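## Task

Join the printed parts into the arrangement that the instruction card pictures.

## Robot and tools

Robot: two arms, left_arm and right_arm, each carrying the same five-finger right hand (so the hands are not mirrored). Each arm has a wrist force/torque sensor and a wrist camera.

Frames. Scene frame: origin at table-top height midway between the nominal bases, +x out over the table, +z up, left_arm on the +y side. Bases: left_arm at (+0.061, +0.755, +0.172) m, right_arm at (+0.013, -0.702, +0.172) m, each yawed very slightly. Hand poses, velocities and offsets for an arm use that arm's own base frame. Fixed cameras and the table use the scene frame. The hand point sits 0.05 m in front of the palm and 0.15 m from the wrist flange along the fingers. Its +z runs along the straight fingers, +y out of the palm, +x across the palm away from the thumb. Straight fingertips reach 0.06 to 0.07 m past it. A bracket on the little-finger side of the wrist can strike things. With fingers level, the wrist can hang below the hand point and reach the table first.

The 28-number row (every moving call uses it, for both arms, always all 28, each in [-1, 1]): left dx, dy, dz, rx, ry, rz; left little, ring, middle, index, thumb_bend, thumb_turn, force_limit, speed; then the same fourteen for the right arm. dx..rz are an offset, not a pose: measured from that arm's Hand target at the start of the action or move, along its base axes. 1.0 equals 0.6 m of travel or 180 degrees; rx, ry, rz form one rotation vector, turning about the Hand target position. All zeros re-requests the current Hand target. Finger and thumb numbers are absolute targets: +1 open/straight, -1 closed/curled; thumb_turn +1 sits beside the palm, -1 across in front of it, opposite the fingers. force_limit maps -1 to about 0 N and +1 to 10 N at the fingertip (15 N for the two thumb motors). speed rises from near zero at -1 to full at +0.48 and above. No number means keep as is: to leave a hand alone, repeat the last eight hand numbers you sent (or, if none yet, its hand_measured plus hand_force_limit and hand_speed). With the thumb across, the hand grips objects roughly 0.035 to 0.065 m thick, or handles down to 0.025 m. Close slowly (speed -0.94 or less) for a gentle grip.

Tools.
execute_actions(actions, cameras): actions is a list of actions; each action is up to 15 rows of 28 numbers, one row per 1/30 s step; the last row is held if the table is short. Every row is offset from the same start-of-action Hand target. An empty list returns state and all camera images.
move(target, speed, blend, stop_force, zero, blocking, cameras): straight-line path to one row of 28 numbers, or up to 15 rows (all offsets from the same starting Hand targets). speed in m/s, 0.002 to 3.2, default 0.25. blend in m rounds corners in a list. stop_force in N, 4 to 120, ends an arm's path when the wrist senses that much push; use slow speeds with it, omit it when backing away from a contact, and do not rely on it while the hand rotates. zero (default true) rezeroes force before the move. blocking=false returns early and cannot be combined with stop_force. Paths ignore obstacles and the other arm; avoid routing near an arm's own base.
wait(seconds 0 to 10), stop() to brake a running move, zoom_image(camera, region [x0,y0,x1,y1], at most 504 by 504 px), show_instructions() to view the reference card, zero_wrist_force(arm), finished_scene(scene 1 or 2), which cannot be undone.
Cameras: cam_head_left, cam_head_right, cam_high, cam_low, cam_left_wrist, cam_right_wrist, all 896x504.

Reading results. Hand target is the last commanded pose after clipping; the hand point may rest short of it, so send the remaining distance as a new offset. end_effector_position is in metres in the arm's base frame. hand_measured, hand_stopped_by (moving, target, force, stalled, fault) and hand_load_n list six values in motor order; a load near 0 after grasping means the grip was lost. Wrist force/torque are along the hand's axes, with a third line showing the peak since last shown. A move ends with a move: line: done (within 3 mm and 2 degrees), off_target, moving, held, or fault; limits=paced means the pose was clipped, limits=held means a step was withheld. MOTOR HOT warns of heating.

Cautions. A part left on the floor or falling off the table fails the scene. Avoid drops, releasing moving parts, fast impacts and heavy presses; faults stop an arm for 10 s (about 150 N net force, or joint torque limits 297/297/135/48.6/48.6/48.6 N m). Arms are stiff: aiming even slightly beyond a firm contact can trigger a fault. Keep the arms and hands from pressing on each other. Avoid excess finger load and long stretched holds, which overheat motors. The assembly must stay in place after the robot lets go before finishing.

Each tool is called after "Emit:" as name(argument=value, ...), one argument or row to a line, values as JSON.

## Session

Emit:
execute_actions(
  actions=[],
)

Emit:
show_instructions(
)

Scene clock: 0.00 s.
left_arm: end_effector_position=(+0.9281, -0.8649, -0.0566) hand_measured=(+1.000, +1.000, +1.000, +1.000, +1.000, +1.000) hand_load_n=(+0.0, +0.0, +0.0, +0.0, +0.0, +0.0) hand_stopped_by=(target, target, target, target, target, target) hand_force_limit=0.00 hand_speed=-0.80 end_effector_quat_wxyz=(+0.223, +0.848, +0.458, +0.143) | right_arm: end_effector_position=(+0.8650, -0.1715, +0.1924) hand_measured=(+1.000, +1.000, +1.000, +1.000, +1.000, +1.000) hand_load_n=(+0.0, +0.0, +0.0, +0.0, +0.0, +0.0) hand_stopped_by=(target, target, target, target, target, target) hand_force_limit=0.00 hand_speed=-0.80 end_effector_quat_wxyz=(+0.334, +0.487, +0.538, +0.601)
Joint positions: left_arm=[-0.922 -0.162 0.301 0.934 1.362 -0.289] | right_arm=[-0.628 -1.107 2.026 -0.826 0.617 0.153]
Joint velocities: within noise
Joint torques (N m): no reading
Wrist force (N): no reading
Wrist torque (N m): no reading
Wrist force, peak (N): no reading
Hand target: left_arm +0.9281, -0.8649, -0.0566; +0.223, +0.848, +0.458, +0.143 | right_arm +0.8650, -0.1715, +0.1924; +0.334, +0.487, +0.538, +0.601
camera_calibration:
cam_left_wrist: T_world_to_cam=[[0.846815, -0.223839, 0.482493, -0.950336], [-0.485755, -0.694996, 0.530116, -0.121424], [0.21667, -0.683284, -0.697264, -0.722139], [0, 0, 0, 1]] pos_world=[0.902243, -0.790538, 0.0193785]
cam_right_wrist: T_world_to_cam=[[0.0177299, 0.0367022, 0.999169, -0.205486], [-0.183149, -0.982298, 0.0393324, -0.0155319], [0.982925, -0.183694, -0.0106941, -0.771104], [0, 0, 0, 1]] pos_world=[0.758736, -0.149362, 0.19768]

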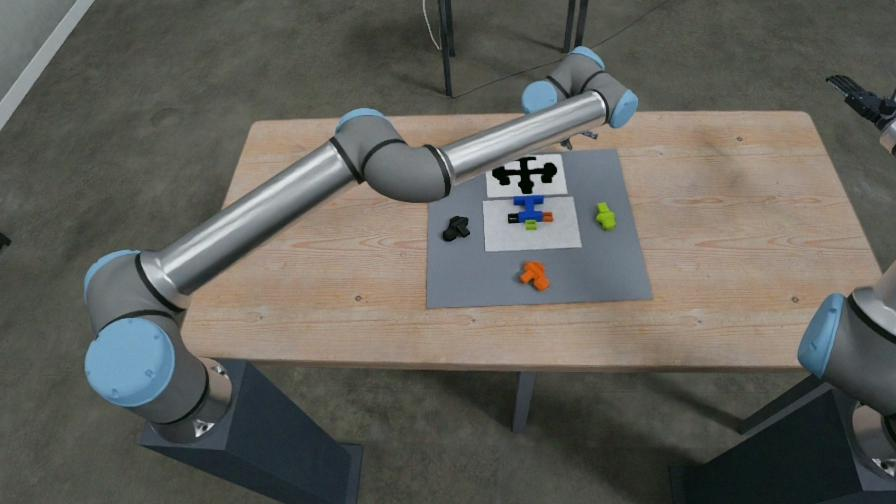

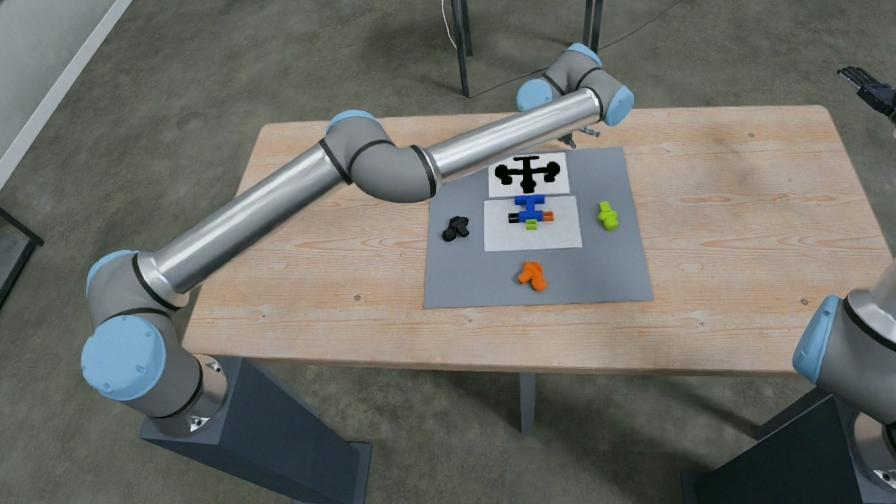

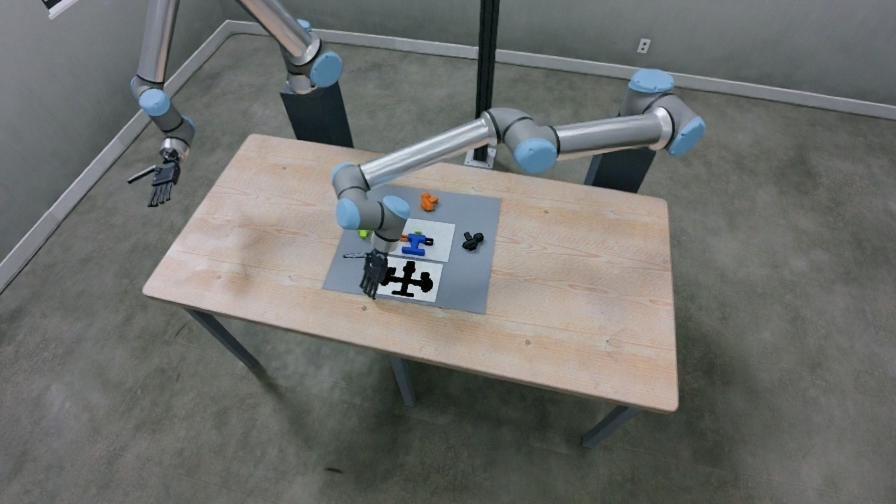

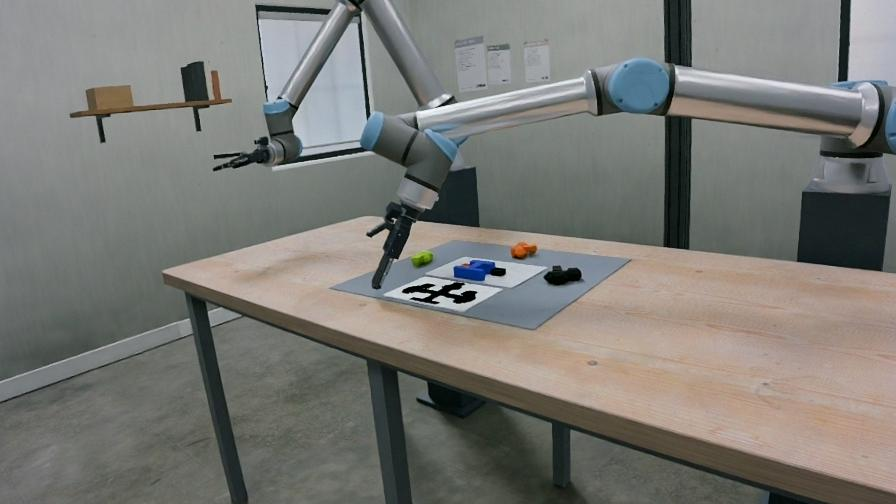

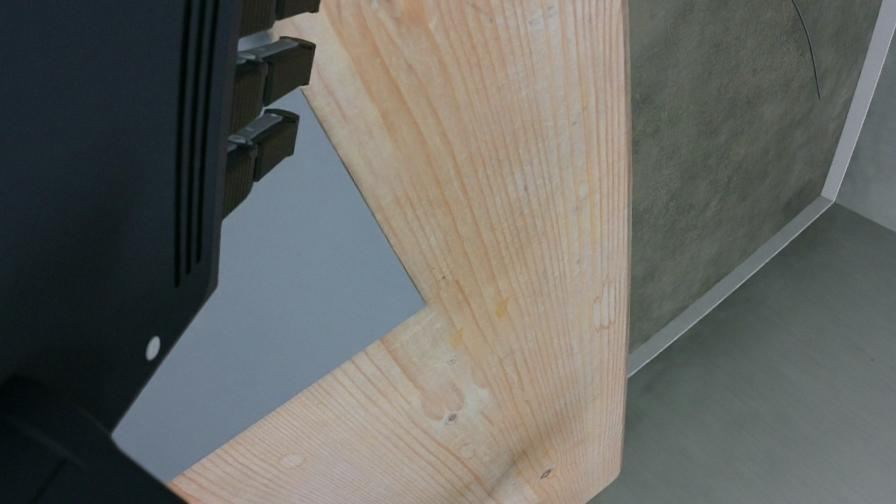

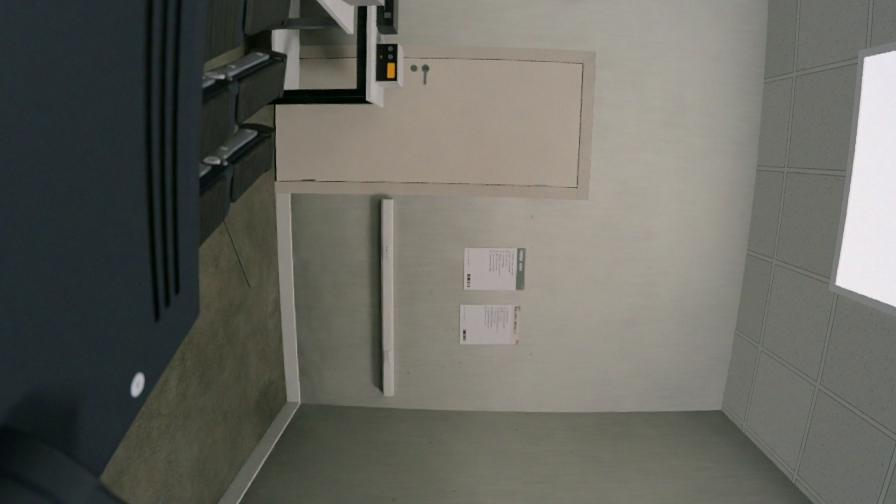

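Reference images for this scene: FIVE-FINGER HAND page 1.

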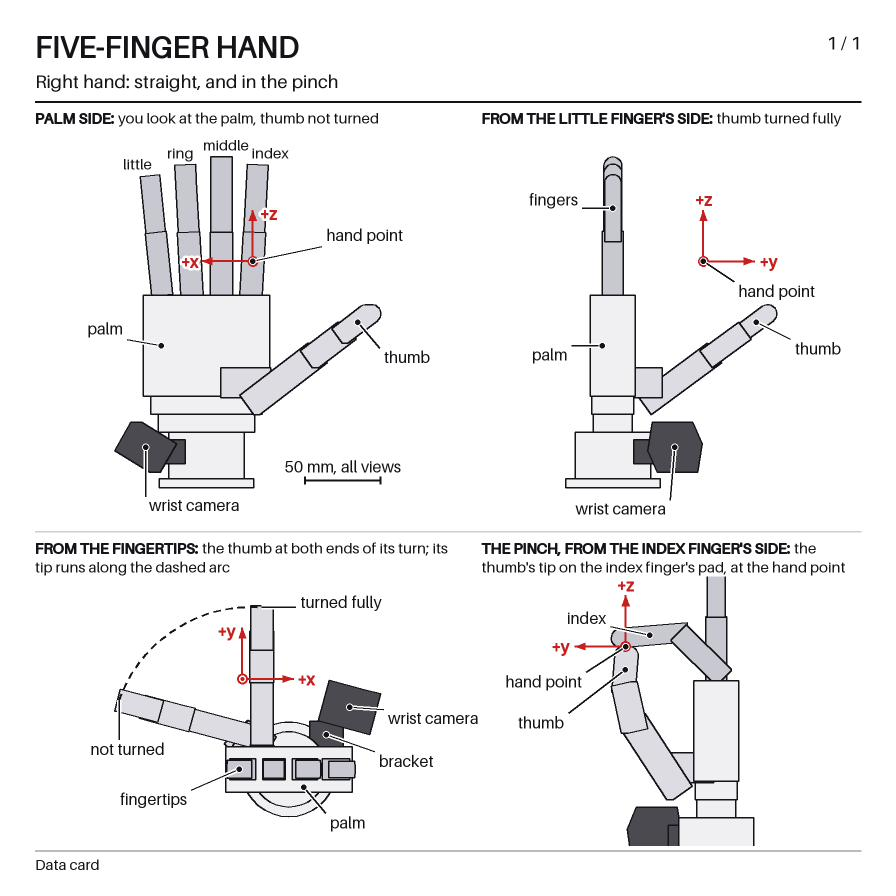

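Emit:
move(
  target=[
    [-0.3,0.2,0.3,0.018,0.1,0.138,1,1,1,1,1,1,0,-0.8,-0.25,0.4,0.1,0.2178,0.329,-0.0935,1,1,1,1,1,1,0,-0.8],
    [-0.664,0.408,0.261,0.0365,0.207,0.276,1,1,1,1,1,1,0,-0.8,-0.5,0.8,0,0.4355,0.658,-0.187,1,1,1,1,1,1,0,-0.8],
  ],
  blend=0.05,
  speed=0.35,
  cameras=["cam_left_wrist","cam_right_wrist","cam_low","cam_high"],
)

Emit:
zoom_image(
  camera="cam_low",
  region=[400, 230, 600, 320],
)

Emit:
zoom_image(
  camera="cam_low",
  region=[400, 240, 470, 280],
)

Emit:
zoom_image(
  camera="cam_low",
  region=[500, 235, 590, 290],
)

Scene clock: 5.90 s.
left_arm: end_effector_position=(+0.5298, -0.6202, +0.1000) hand_measured=(+1.000, +1.000, +1.000, +1.000, +1.000, +1.000) hand_load_n=(+0.0, +0.0, +0.0, +0.0, +0.0, +0.0) hand_stopped_by=(target, target, target, target, target, target) hand_force_limit=0.00 hand_speed=-0.80 end_effector_quat_wxyz=(-0.056, +0.593, +0.803, -0.023) | right_arm: end_effector_position=(+0.5650, +0.3084, +0.1925) hand_measured=(+1.000, +1.000, +1.000, +1.000, +1.000, +1.000) hand_load_n=(+0.0, +0.0, +0.0, +0.0, +0.0, +0.0) hand_stopped_by=(target, target, target, target, target, target) hand_force_limit=0.00 hand_speed=-0.80 end_effector_quat_wxyz=(-0.437, +0.899, +0.001, +0.001)
Joint positions: left_arm=[-1.116 -0.87 1.391 1.128 1.663 -1.411] | right_arm=[-0.066 -1.152 1.8 1.004 0.668 1.464]
Joint torques (N m): left_arm=[-10.67 -103.38 -23.43 1.79 3.85 -4.16] | right_arm=[8.75 -51.03 -17.62 2.66 -4.44 1.52]
Wrist force (N): left_arm=[-0.6 1.3 0.8] | right_arm=[-0.8 -2.7 -0.6]
Wrist torque (N m): left_arm=[0.08 -0.04 0.11] | right_arm=[-0.42 0.44 -0.82]
Wrist force, peak (N): left_arm=[-0.6 1.3 0.9] | right_arm=[-0.9 -2.7 -0.6]
Hand target: left_arm +0.5297, -0.6201, +0.1000; -0.056, +0.593, +0.803, -0.023 | right_arm +0.5650, +0.3085, +0.1924; -0.437, +0.899, +0.000, +0.001
Off the commanded pose: left_arm 0.000 m, 0 deg | right_arm 0.000 m, 0 deg.
move: done
camera_calibration:
cam_left_wrist: T_world_to_cam=[[0.824082, 0.557475, -0.10055, -0.0788053], [0.543359, -0.727725, 0.418542, -0.782123], [0.160154, -0.399547, -0.902614, -0.132932], [0, 0, 0, 1]] pos_world=[0.511206, -0.578351, 0.199441]
cam_right_wrist: T_world_to_cam=[[0.256341, -0.616672, -0.744315, 0.184345], [-0.845426, -0.516325, 0.136616, 0.612749], [-0.468556, 0.594243, -0.653705, 0.315831], [0, 0, 0, 1]] pos_world=[0.618763, 0.242378, 0.25996]
Images, in order (width x height): cam_high 896x504, cam_low 896x504, cam_left_wrist 896x504, cam_right_wrist 896x504.

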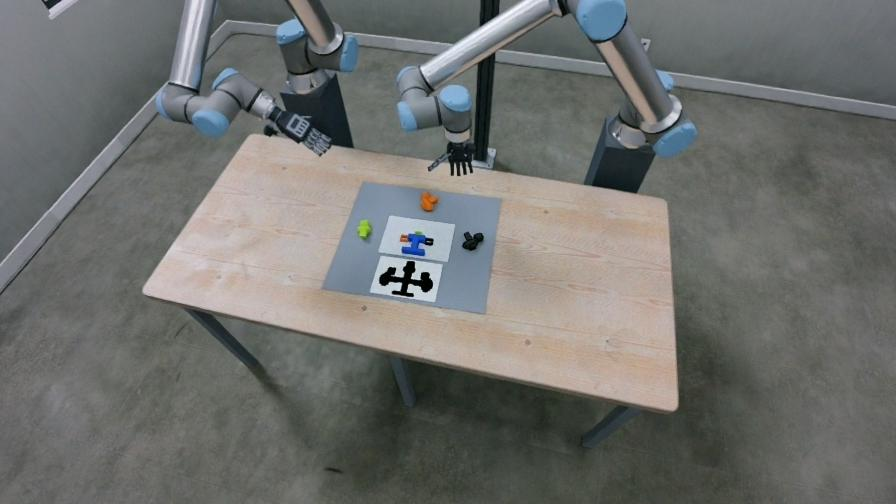

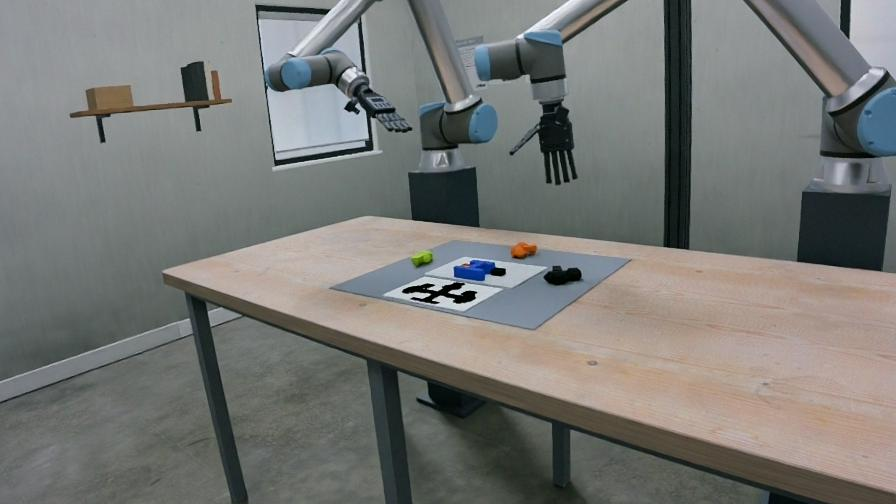

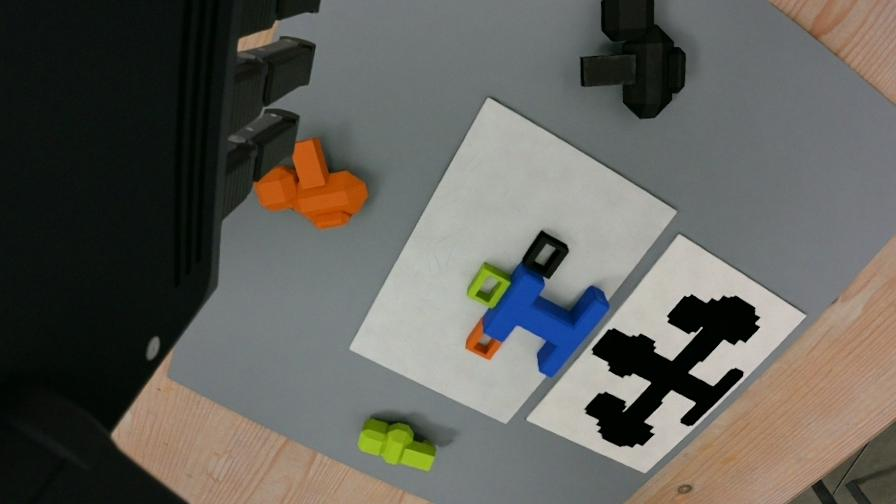

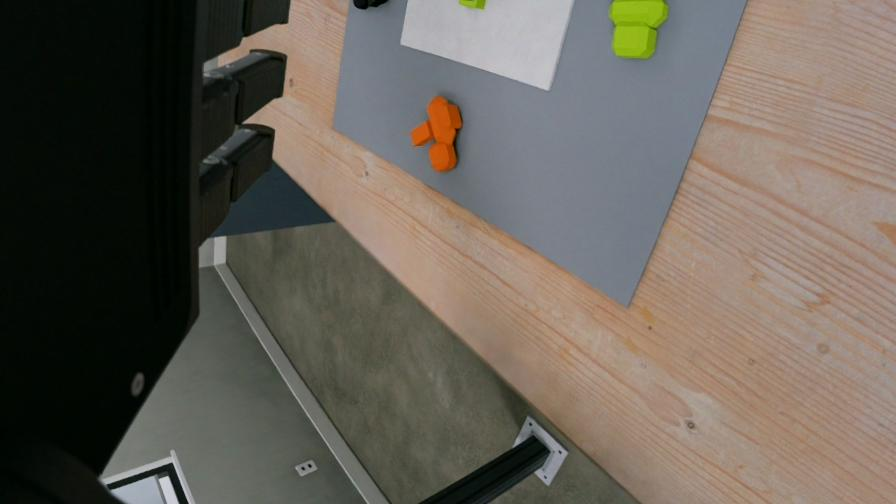

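Scaled by 2.520.

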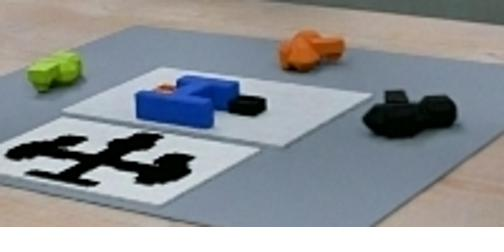

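Scaled by 7.200.

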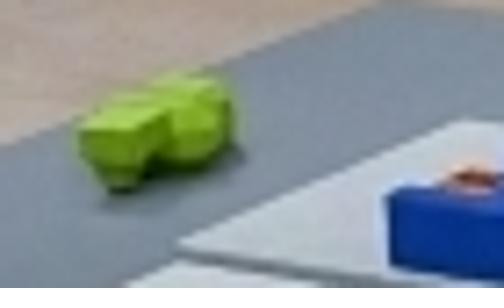

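Scaled by 5.600.

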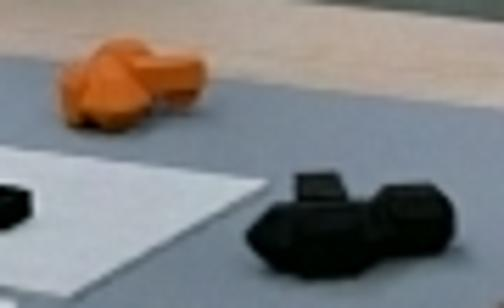

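Emit:
move(
  target=[0.077,0.257,-0.167,0,0,0,1,1,1,1,1,1,0,-0.8,0,0,0,0,0,0,1,1,1,1,1,1,0,-0.8],
  cameras=["cam_left_wrist"],
)

Emit:
zoom_image(
  camera="cam_left_wrist",
  region=[340, 130, 600, 390],
)

Emit:
zoom_image(
  camera="cam_left_wrist",
  region=[300, 300, 700, 504],
)

Emit:
move(
  target=[0.05,-0.3,0,0,0,0,1,1,1,1,1,1,0,-0.8,0,0,0,0,0,0,1,1,1,1,1,1,0,-0.8],
  cameras=["cam_left_wrist"],
)

Emit:
zoom_image(
  camera="cam_left_wrist",
  region=[280, 100, 640, 460],
)

Emit:
zoom_image(
  camera="cam_left_wrist",
  region=[500, 100, 860, 460],
)

Scene clock: 8.90 s.
left_arm: end_effector_position=(+0.5759, -0.4661, +0.0000) hand_measured=(+1.000, +1.000, +1.000, +1.000, +1.000, +1.000) hand_load_n=(+0.0, +0.0, +0.0, +0.0, +0.0, +0.0) hand_stopped_by=(target, target, target, target, target, target) hand_force_limit=0.00 hand_speed=-0.80 end_effector_quat_wxyz=(-0.056, +0.593, +0.803, -0.023) | right_arm: end_effector_position=(+0.5650, +0.3085, +0.1924) hand_measured=(+1.000, +1.000, +1.000, +1.000, +1.000, +1.000) hand_load_n=(+0.0, +0.0, +0.0, +0.0, +0.0, -0.5) hand_stopped_by=(target, target, target, target, target, target) hand_force_limit=0.00 hand_speed=-0.80 end_effector_quat_wxyz=(-0.437, +0.899, +0.000, +0.001)
Joint positions: left_arm=[-0.954 -0.878 1.628 0.913 1.649 -1.249] | right_arm=[-0.065 -1.152 1.8 1.004 0.668 1.464]
Joint torques (N m): left_arm=[8.22 -70.55 -16.27 1.49 -3.35 4.31] | right_arm=[9.95 -50.57 -17.68 1.65 -5.57 1.7]
Wrist force (N): left_arm=[-0.3 0.6 0.4] | right_arm=[-0.7 -2.6 -0.7]
Wrist torque (N m): left_arm=[-0.05 -0.10 -0.12] | right_arm=[-0.39 0.43 -0.81]
Wrist force, peak (N): left_arm=[-1.8 0.6 -0.5] | right_arm=[-0.9 -2.8 -0.7]
Hand target: left_arm +0.5759, -0.4659, -0.0002; -0.056, +0.593, +0.803, -0.023 | right_arm +0.5650, +0.3085, +0.1924; -0.437, +0.899, +0.000, +0.001
Off the commanded pose: left_arm 0.000 m, 0 deg | right_arm 0.000 m, 0 deg.
move: done
camera_calibration:
cam_left_wrist: T_world_to_cam=[[0.824007, 0.557576, -0.100606, -0.212677], [0.543473, -0.727647, 0.418529, -0.653163], [0.160156, -0.399547, -0.902614, -0.169098], [0, 0, 0, 1]] pos_world=[0.557306, -0.424251, 0.0993407]
Images, in order (width x height): cam_left_wrist 896x504.

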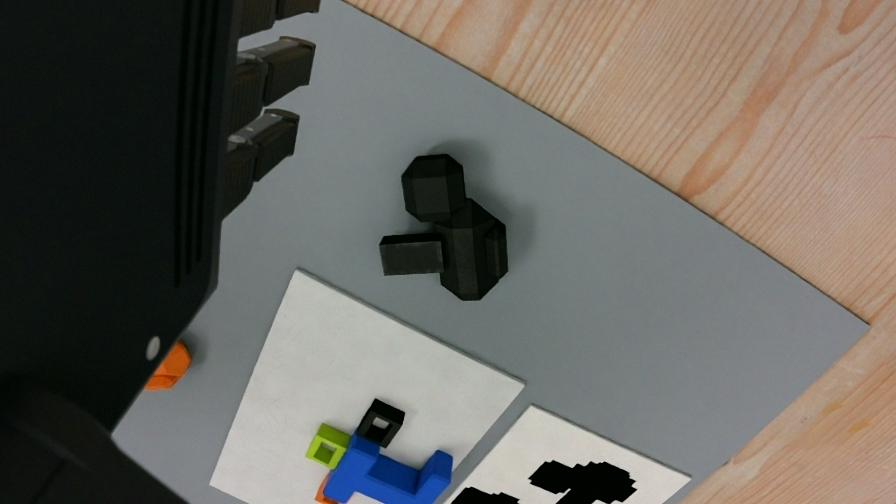

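Scaled by 1.938.

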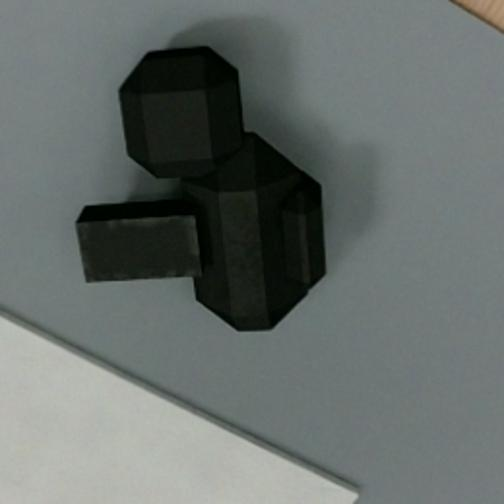

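Scaled by 1.260.

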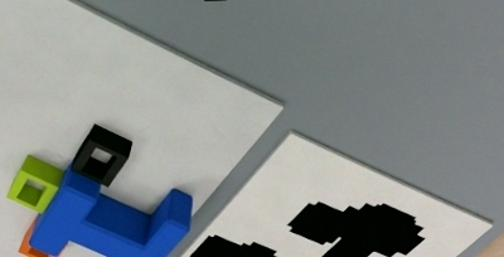

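Scene clock: 10.30 s.
left_arm: end_effector_position=(+0.6059, -0.6459, -0.0001) hand_measured=(+1.000, +1.000, +1.000, +1.000, +1.000, +1.000) hand_load_n=(+0.0, +0.0, +0.0, +0.0, +0.0, +0.0) hand_stopped_by=(target, target, target, target, target, target) hand_force_limit=0.00 hand_speed=-0.80 end_effector_quat_wxyz=(-0.056, +0.593, +0.803, -0.023) | right_arm: end_effector_position=(+0.5650, +0.3085, +0.1924) hand_measured=(+1.000, +1.000, +1.000, +1.000, +1.000, +1.000) hand_load_n=(+0.0, +0.0, +0.0, +0.0, +0.0, -0.5) hand_stopped_by=(target, target, target, target, target, target) hand_force_limit=0.00 hand_speed=-0.80 end_effector_quat_wxyz=(-0.437, +0.899, +0.000, +0.001)
Joint positions: left_arm=[-1.048 -0.68 1.239 1.097 1.658 -1.343] | right_arm=[-0.065 -1.152 1.8 1.004 0.668 1.464]
Joint torques (N m): left_arm=[-10.98 -89.65 -41.95 5.49 4.15 -4.07] | right_arm=[9.64 -53.72 -17.98 1.64 -5.11 2.03]
Wrist force (N): left_arm=[-0.4 0.4 0.1] | right_arm=[-0.6 -2.6 -0.5]
Wrist torque (N m): left_arm=[-0.06 -0.09 0.13] | right_arm=[-0.41 0.41 -0.81]
Wrist force, peak (N): left_arm=[-2.0 0.6 0.1] | right_arm=[-0.9 -2.8 -0.7]
Hand target: left_arm +0.6059, -0.6459, -0.0002; -0.056, +0.593, +0.803, -0.023 | right_arm +0.5650, +0.3085, +0.1924; -0.437, +0.899, +0.000, +0.001
Off the commanded pose: left_arm 0.000 m, 0 deg | right_arm 0.000 m, 0 deg.
move: done
camera_calibration:
cam_left_wrist: T_world_to_cam=[[0.824008, 0.557572, -0.100614, -0.137157], [0.543466, -0.727631, 0.418566, -0.800246], [0.160171, -0.399582, -0.902596, -0.245863], [0, 0, 0, 1]] pos_world=[0.587306, -0.604051, 0.0992407]
Images, in order (width x height): cam_left_wrist 896x504.

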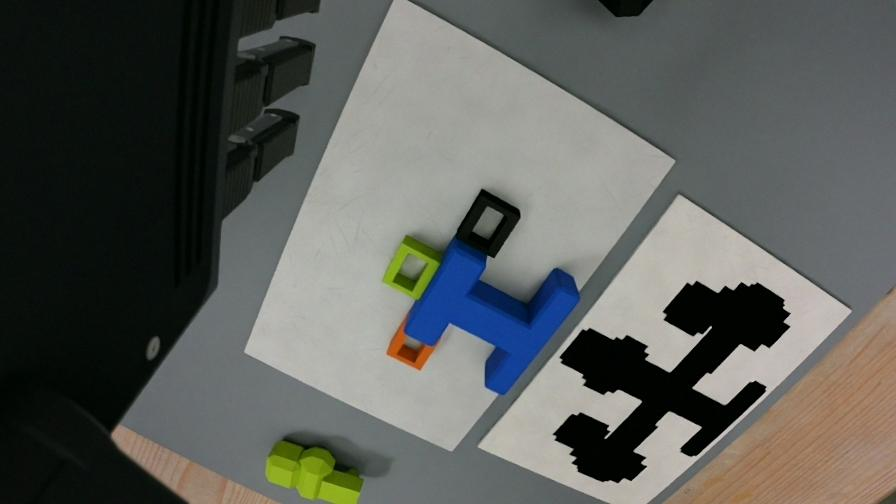

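Scaled by 1.400.

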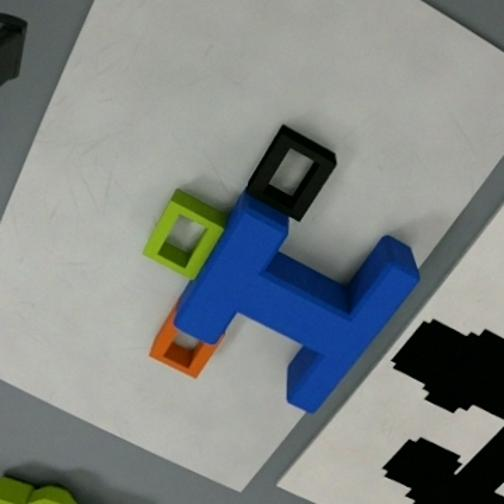

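Scaled by 1.400.

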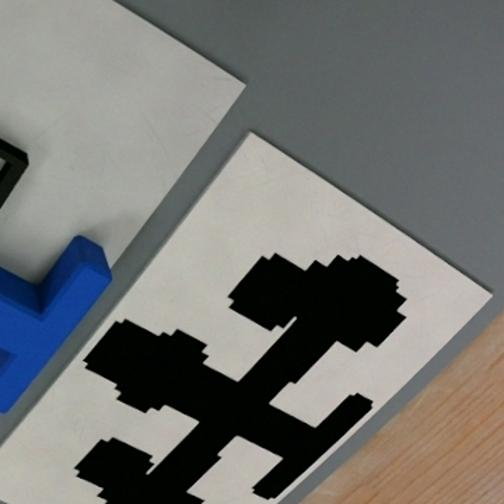

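Emit:
move(
  target=[-0.297,-0.073,0,0,0,0,1,1,1,1,1,1,0,-0.8,0,0,0,0,0,0,1,1,1,1,1,1,0,-0.8],
  cameras=["cam_left_wrist"],
)

Emit:
zoom_image(
  camera="cam_left_wrist",
  region=[350, 150, 600, 370],
)

Emit:
move(
  target=[0.332,-0.318,0,0,0,0,1,1,1,1,1,1,0,-0.8,0,0,0,0,0,0,1,1,1,1,1,1,0,-0.8],
  cameras=["cam_left_wrist"],
)

Emit:
zoom_image(
  camera="cam_left_wrist",
  region=[350, 150, 600, 370],
)

Scene clock: 18.77 s.
left_arm: end_effector_position=(+0.4279, -0.6897, -0.0002) hand_measured=(+1.000, +1.000, +1.000, +1.000, +1.000, +1.000) hand_load_n=(+0.0, +0.0, +0.0, +0.0, +0.0, +0.0) hand_stopped_by=(target, target, target, target, target, target) hand_force_limit=0.00 hand_speed=-0.80 end_effector_quat_wxyz=(-0.056, +0.593, +0.803, -0.023) | right_arm: end_effector_position=(+0.5650, +0.3085, +0.1924) hand_measured=(+1.000, +1.000, +1.000, +1.000, +1.000, +1.000) hand_load_n=(+0.0, +0.0, +0.0, +0.0, +0.0, +0.0) hand_stopped_by=(target, target, target, target, target, target) hand_force_limit=0.00 hand_speed=-0.80 end_effector_quat_wxyz=(-0.437, +0.899, +0.000, +0.001)
Joint positions: left_arm=[-1.272 -0.779 1.429 0.985 1.674 -1.568] | right_arm=[-0.065 -1.152 1.8 1.004 0.668 1.464]
Joint torques (N m): left_arm=[-14.05 -105.83 -20.43 2.07 3.65 -4.25] | right_arm=[7.01 -53.56 -18.84 1.92 -4.91 1.93]
Wrist force (N): left_arm=[-0.9 0.4 0.1] | right_arm=[-0.8 -2.7 -0.6]
Wrist torque (N m): left_arm=[-0.05 0.01 0.09] | right_arm=[-0.41 0.43 -0.82]
Wrist force, peak (N): left_arm=[-0.1 2.2 -0.2] | right_arm=[-1.1 -2.9 -0.7]
Hand target: left_arm +0.4277, -0.6897, -0.0002; -0.056, +0.593, +0.803, -0.023 | right_arm +0.5650, +0.3085, +0.1924; -0.437, +0.899, +0.000, +0.001
Off the commanded pose: left_arm 0.000 m, 0 deg | right_arm 0.000 m, 0 deg.
move: done
camera_calibration:
cam_left_wrist: T_world_to_cam=[[0.824007, 0.557576, -0.100606, 0.03394], [0.543473, -0.727647, 0.418529, -0.735389], [0.160156, -0.399547, -0.902614, -0.234824], [0, 0, 0, 1]] pos_world=[0.409306, -0.647851, 0.0992407]
Images, in order (width x height): cam_left_wrist 896x504.

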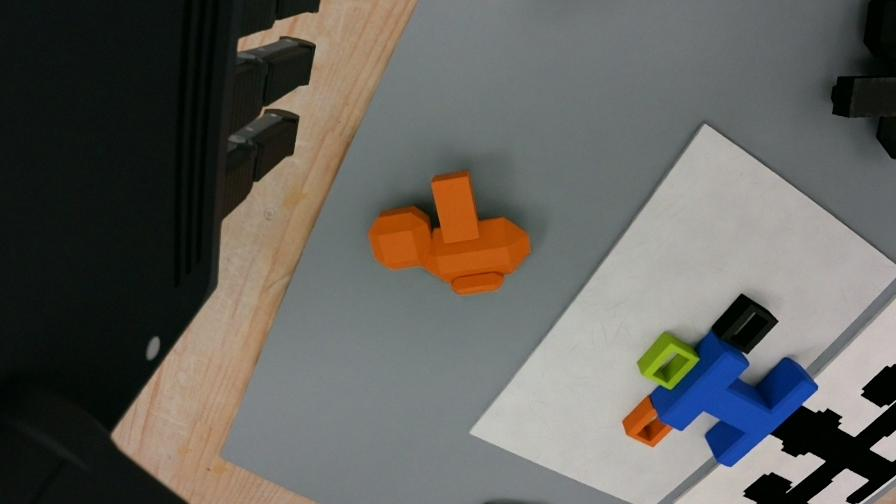

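Scaled by 2.016.

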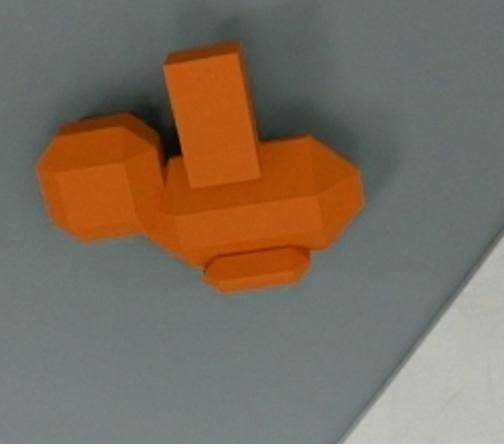

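Scene clock: 20.87 s.
left_arm: end_effector_position=(+0.6269, -0.8805, -0.0001) hand_measured=(+1.000, +1.000, +1.000, +1.000, +1.000, +1.000) hand_load_n=(+0.0, +0.0, +0.0, +0.0, +0.0, +0.0) hand_stopped_by=(target, target, target, target, target, target) hand_force_limit=0.00 hand_speed=-0.80 end_effector_quat_wxyz=(-0.056, +0.593, +0.803, -0.023) | right_arm: end_effector_position=(+0.5650, +0.3085, +0.1924) hand_measured=(+1.000, +1.000, +1.000, +1.000, +1.000, +1.000) hand_load_n=(+0.0, +0.0, +0.0, +0.0, +0.0, +0.0) hand_stopped_by=(target, target, target, target, target, target) hand_force_limit=0.00 hand_speed=-0.80 end_effector_quat_wxyz=(-0.437, +0.899, +0.000, +0.001)
Joint positions: left_arm=[-1.142 -0.241 0.35 1.537 1.665 -1.437] | right_arm=[-0.065 -1.152 1.8 1.004 0.668 1.464]
Joint torques (N m): left_arm=[8.38 -111.62 -47.17 5.6 4.14 4.45] | right_arm=[7.27 -55.51 -17.74 1.61 -4.86 1.79]
Wrist force (N): left_arm=[-0.1 0.8 0.3] | right_arm=[-0.9 -2.4 -1.0]
Wrist torque (N m): left_arm=[0.07 -0.08 -0.08] | right_arm=[-0.35 0.47 -0.82]
Wrist force, peak (N): left_arm=[-1.0 1.9 0.7] | right_arm=[-0.9 -2.7 -0.7]
Hand target: left_arm +0.6269, -0.8805, -0.0002; -0.056, +0.593, +0.803, -0.023 | right_arm +0.5650, +0.3085, +0.1924; -0.437, +0.899, +0.000, +0.001
Off the commanded pose: left_arm 0.000 m, 0 deg | right_arm 0.000 m, 0 deg.
move: done
camera_calibration:
cam_left_wrist: T_world_to_cam=[[0.824055, 0.557515, -0.100553, -0.0237379], [0.543369, -0.727632, 0.41869, -0.982316], [0.16026, -0.399661, -0.902545, -0.343094], [0, 0, 0, 1]] pos_world=[0.608306, -0.838652, 0.0992409]
Images, in order (width x height): cam_left_wrist 896x504.

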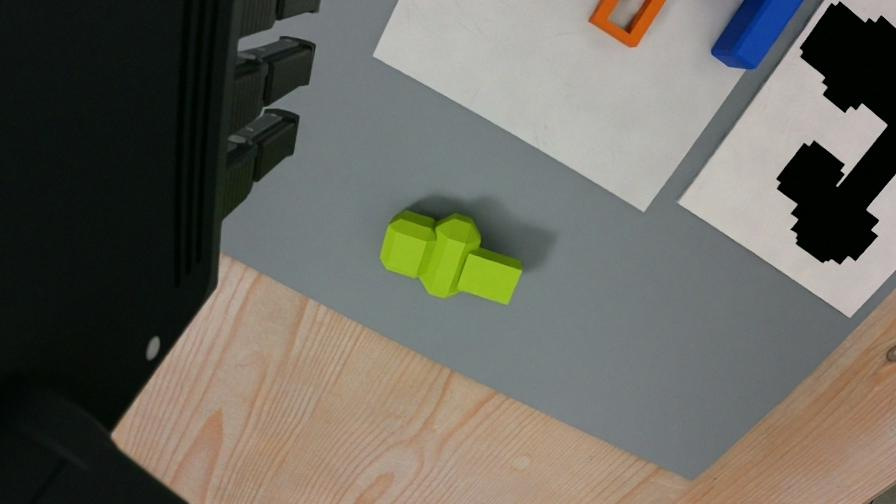

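Scaled by 2.016.

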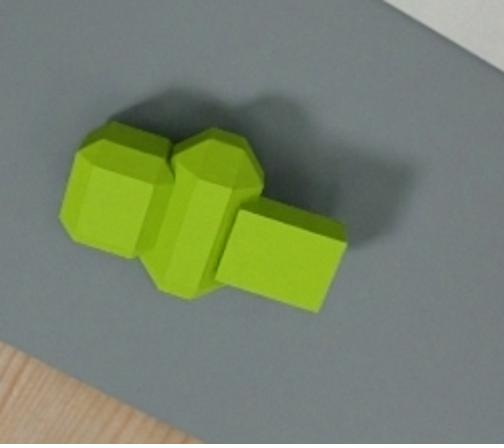

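Emit:
move(
  target=[-0.4,0.8,0.35,0,0,0,1,1,1,1,1,1,0,-0.8,0,0,0,0,0,0,1,1,1,1,1,1,0,-0.8],
  speed=0.5,
)

Emit:
move(
  target=[0,0,0,0,0,0,1,1,1,1,1,1,0,-0.8,-0.258,0.617,-0.404,0,0,0.2356,1,1,0,1,0.95,-1,-0.4,0.2],
  speed=0.35,
  cameras=["cam_right_wrist"],
)

Scene clock: 26.80 s.
left_arm: end_effector_position=(+0.3870, -0.4006, +0.2098) hand_measured=(+1.000, +1.000, +1.000, +1.000, +1.000, +1.000) hand_load_n=(+0.0, +0.0, +0.0, +0.0, -0.5, +0.0) hand_stopped_by=(target, target, target, target, target, target) hand_force_limit=0.00 hand_speed=-0.80 end_effector_quat_wxyz=(-0.056, +0.593, +0.803, -0.023) | right_arm: end_effector_position=(+0.5650, +0.3085, +0.1924) hand_measured=(+1.000, +1.000, +1.000, +1.000, +1.000, +1.000) hand_load_n=(+0.0, +0.0, +0.0, -0.5, +0.0, -0.5) hand_stopped_by=(target, target, target, target, target, target) hand_force_limit=0.00 hand_speed=-0.80 end_effector_quat_wxyz=(-0.437, +0.899, +0.000, +0.001)
Joint positions: left_arm=[-1.179 -1.346 1.906 1.084 1.668 -1.474] | right_arm=[-0.065 -1.152 1.8 1.004 0.668 1.464]
Joint torques (N m): left_arm=[-10.96 -62.82 -21.25 5.76 -3.49 -4.22] | right_arm=[8.57 -61.66 -17.68 1.54 -4.75 1.89]
Wrist force (N): left_arm=[-0.2 0.6 0.1] | right_arm=[-0.8 -2.7 -0.8]
Wrist torque (N m): left_arm=[-0.01 -0.14 0.13] | right_arm=[-0.39 0.44 -0.82]
Wrist force, peak (N): left_arm=[-1.6 1.4 1.1] | right_arm=[-0.7 -2.9 -0.8]
Hand target: left_arm +0.3869, -0.4005, +0.2098; -0.056, +0.593, +0.803, -0.023 | right_arm +0.5650, +0.3085, +0.1924; -0.437, +0.899, +0.000, +0.001
Off the commanded pose: left_arm 0.000 m, 0 deg | right_arm 0.000 m, 0 deg.
move: done

Scene clock: 28.87 s.
left_arm: end_effector_position=(+0.3869, -0.4005, +0.2098) hand_measured=(+1.000, +1.000, +1.000, +1.000, +1.000, +1.000) hand_load_n=(+0.0, +0.0, +0.0, +0.0, +0.0, +0.0) hand_stopped_by=(target, target, target, target, target, target) hand_force_limit=0.00 hand_speed=-0.80 end_effector_quat_wxyz=(-0.056, +0.593, +0.803, -0.023) | right_arm: end_effector_position=(+0.4102, +0.6786, -0.0499) hand_measured=(+1.000, +1.000, +0.000, +1.000, +0.950, -1.000) hand_load_n=(+0.0, +0.0, +0.0, +0.0, +0.0, +0.0) hand_stopped_by=(target, target, target, target, target, target) hand_force_limit=-0.40 hand_speed=0.20 end_effector_quat_wxyz=(-0.408, +0.838, +0.326, -0.158)
Joint positions: left_arm=[-1.179 -1.346 1.906 1.084 1.668 -1.475] | right_arm=[0.584 -0.642 1.437 0.97 0.681 1.32]
Joint torques (N m): left_arm=[-12.15 -66.12 -21.76 5.79 -3.3 -4.39] | right_arm=[6.48 -80.35 -39.61 7.19 1.48 -2.01]
Wrist force (N): left_arm=[-0.5 0.7 0.1] | right_arm=[-1.0 -2.1 -0.6]
Wrist torque (N m): left_arm=[0.01 -0.10 0.11] | right_arm=[-0.34 0.42 -0.55]
Wrist force, peak (N): left_arm=[-1.0 0.8 -0.2] | right_arm=[-0.5 -2.3 -2.5]
Hand target: left_arm +0.3869, -0.4005, +0.2098; -0.056, +0.593, +0.803, -0.023 | right_arm +0.4102, +0.6787, -0.0500; -0.408, +0.838, +0.326, -0.158
Off the commanded pose: left_arm 0.000 m, 0 deg | right_arm 0.000 m, 0 deg.
move: done
camera_calibration:
cam_right_wrist: T_world_to_cam=[[0.604912, -0.282575, -0.744468, -0.0978039], [-0.276229, -0.951328, 0.136645, 0.767838], [-0.746846, 0.122986, -0.653526, 0.298831], [0, 0, 0, 1]] pos_world=[0.494442, 0.666078, 0.0175605]
Images, in order (width x height): cam_right_wrist 896x504.

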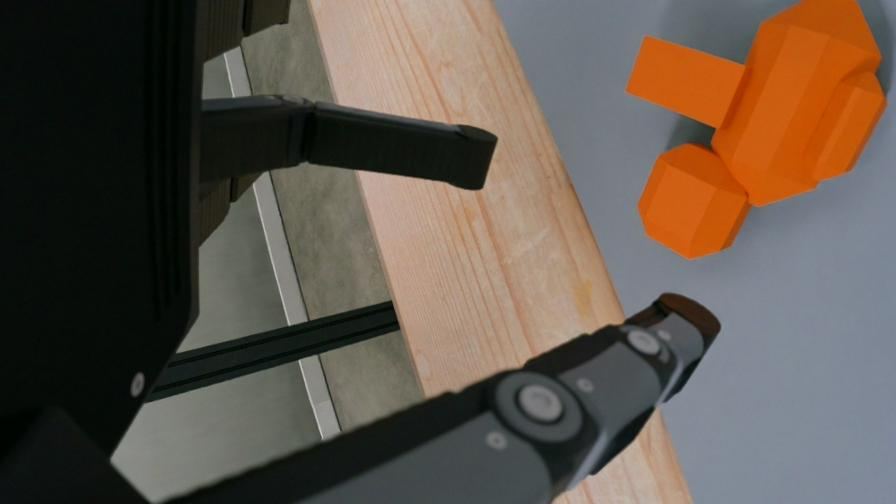

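Emit:
move(
  target=[0,0,0,0,0,0,1,1,1,1,1,1,0,-0.8,-0.0147,-0.0038,-0.08,0,0,0.006,1,1,0,1,0.95,-1,-0.4,0.2],
  speed=0.1,
  stop_force=8,
  cameras=["cam_right_wrist"],
)

Scene clock: 33.67 s.
left_arm: end_effector_position=(+0.3869, -0.4005, +0.2098) hand_measured=(+1.000, +1.000, +1.000, +1.000, +1.000, +1.000) hand_load_n=(+0.0, +0.0, +0.0, +0.0, +0.0, +0.0) hand_stopped_by=(target, target, target, target, target, target) hand_force_limit=0.00 hand_speed=-0.80 end_effector_quat_wxyz=(-0.056, +0.593, +0.803, -0.023) | right_arm: end_effector_position=(+0.4014, +0.6764, -0.0980) hand_measured=(+1.000, +1.000, +0.000, +1.000, +0.950, -1.000) hand_load_n=(+0.0, +0.0, +0.0, +0.0, -0.5, +0.0) hand_stopped_by=(target, target, target, target, target, target) hand_force_limit=-0.40 hand_speed=0.20 end_effector_quat_wxyz=(-0.406, +0.835, +0.334, -0.161)
Joint positions: left_arm=[-1.179 -1.346 1.906 1.084 1.668 -1.475] | right_arm=[0.589 -0.587 1.44 0.929 0.684 1.299]
Joint torques (N m): left_arm=[-9.95 -64.89 -22.36 5.84 -3.49 -3.91] | right_arm=[10.24 -82.95 -37.31 1.95 1.4 -1.88]
Wrist force (N): left_arm=[-0.5 0.8 0.2] | right_arm=[-0.9 -2.1 -0.4]
Wrist torque (N m): left_arm=[0.01 -0.09 0.12] | right_arm=[-0.35 0.43 -0.54]
Wrist force, peak (N): left_arm=[-0.8 1.0 0.3] | right_arm=[-1.0 -2.7 -1.1]
Hand target: left_arm +0.3869, -0.4005, +0.2098; -0.056, +0.593, +0.803, -0.023 | right_arm +0.4013, +0.6764, -0.0980; -0.406, +0.835, +0.334, -0.161
Off the commanded pose: left_arm 0.000 m, 0 deg | right_arm 0.000 m, 0 deg.
move: done
camera_calibration:
cam_right_wrist: T_world_to_cam=[[0.610173, -0.271084, -0.744448, -0.13865], [-0.258094, -0.956397, 0.136721, 0.766009], [-0.74905, 0.108714, -0.653533, 0.271613], [0, 0, 0, 1]] pos_world=[0.485755, 0.665495, -0.0304394]
Images, in order (width x height): cam_right_wrist 896x504.

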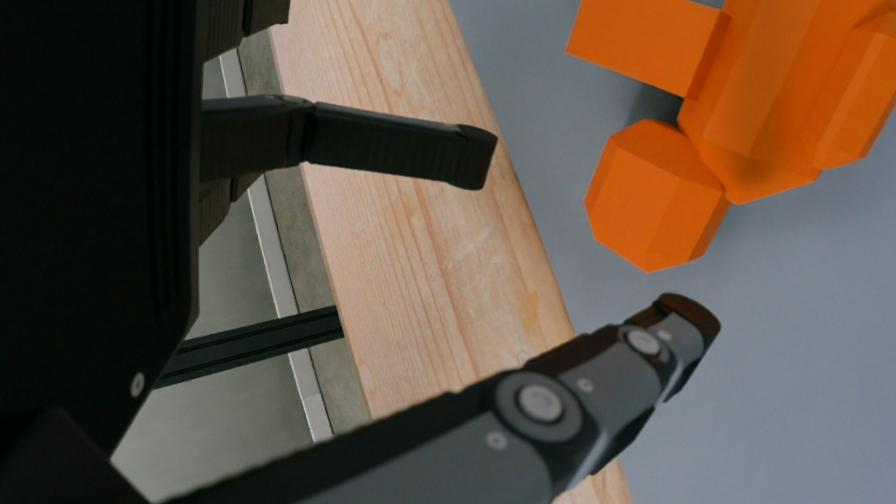

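Emit:
move(
  target=[0,0,0,0,0,0,1,1,1,1,1,1,0,-0.8,0,0,-0.0725,0,0,0,1,1,0,1,0.95,-1,-0.4,0.2],
  speed=0.05,
  stop_force=6,
  cameras=["cam_right_wrist"],
)

Scene clock: 36.10 s.
left_arm: end_effector_position=(+0.3869, -0.4005, +0.2098) hand_measured=(+1.000, +1.000, +1.000, +1.000, +1.000, +1.000) hand_load_n=(+0.0, +0.0, +0.0, +0.0, +0.0, +0.0) hand_stopped_by=(target, target, target, target, target, target) hand_force_limit=0.00 hand_speed=-0.80 end_effector_quat_wxyz=(-0.056, +0.593, +0.803, -0.023) | right_arm: end_effector_position=(+0.4014, +0.6764, -0.1415) hand_measured=(+1.000, +1.000, +0.000, +1.000, +0.950, -1.000) hand_load_n=(+0.0, +0.0, +0.0, +0.0, +0.0, +0.0) hand_stopped_by=(target, target, target, target, target, target) hand_force_limit=-0.40 hand_speed=0.20 end_effector_quat_wxyz=(-0.406, +0.835, +0.334, -0.161)
Joint positions: left_arm=[-1.179 -1.346 1.906 1.084 1.668 -1.475] | right_arm=[0.589 -0.532 1.426 0.888 0.684 1.299]
Joint torques (N m): left_arm=[-11.2 -64.64 -22.46 5.97 -3.39 -3.92] | right_arm=[2.87 -83.52 -35.33 1.8 0.03 0.27]
Wrist force (N): left_arm=[-0.6 0.9 0.2] | right_arm=[-1.0 -2.2 -0.7]
Wrist torque (N m): left_arm=[0.02 -0.07 0.10] | right_arm=[-0.34 0.44 -0.55]
Wrist force, peak (N): left_arm=[-0.9 1.0 0.1] | right_arm=[-1.1 -2.3 -0.7]
Hand target: left_arm +0.3869, -0.4005, +0.2098; -0.056, +0.593, +0.803, -0.023 | right_arm +0.4013, +0.6764, -0.1415; -0.406, +0.835, +0.334, -0.161
Off the commanded pose: left_arm 0.000 m, 0 deg | right_arm 0.000 m, 0 deg.
move: done
camera_calibration:
cam_right_wrist: T_world_to_cam=[[0.610173, -0.271084, -0.744448, -0.171034], [-0.258094, -0.956397, 0.136721, 0.771956], [-0.74905, 0.108714, -0.653533, 0.243184], [0, 0, 0, 1]] pos_world=[0.485755, 0.665495, -0.0739394]
Images, in order (width x height): cam_right_wrist 896x504.

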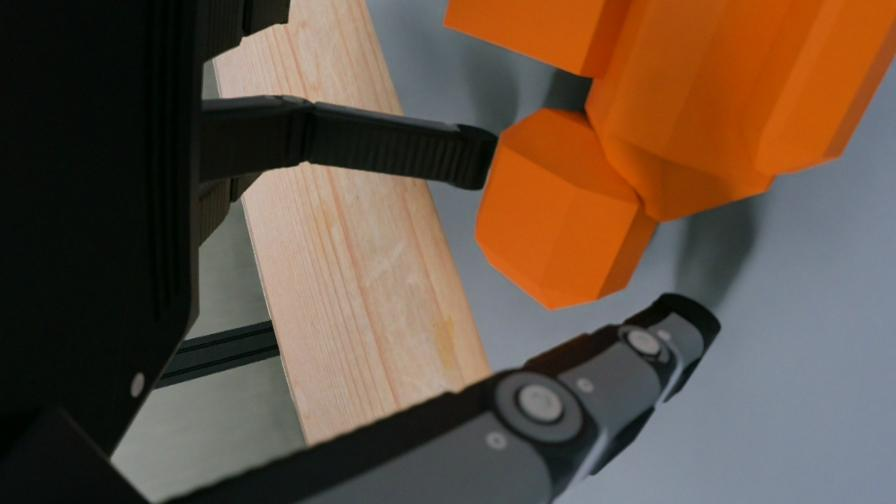

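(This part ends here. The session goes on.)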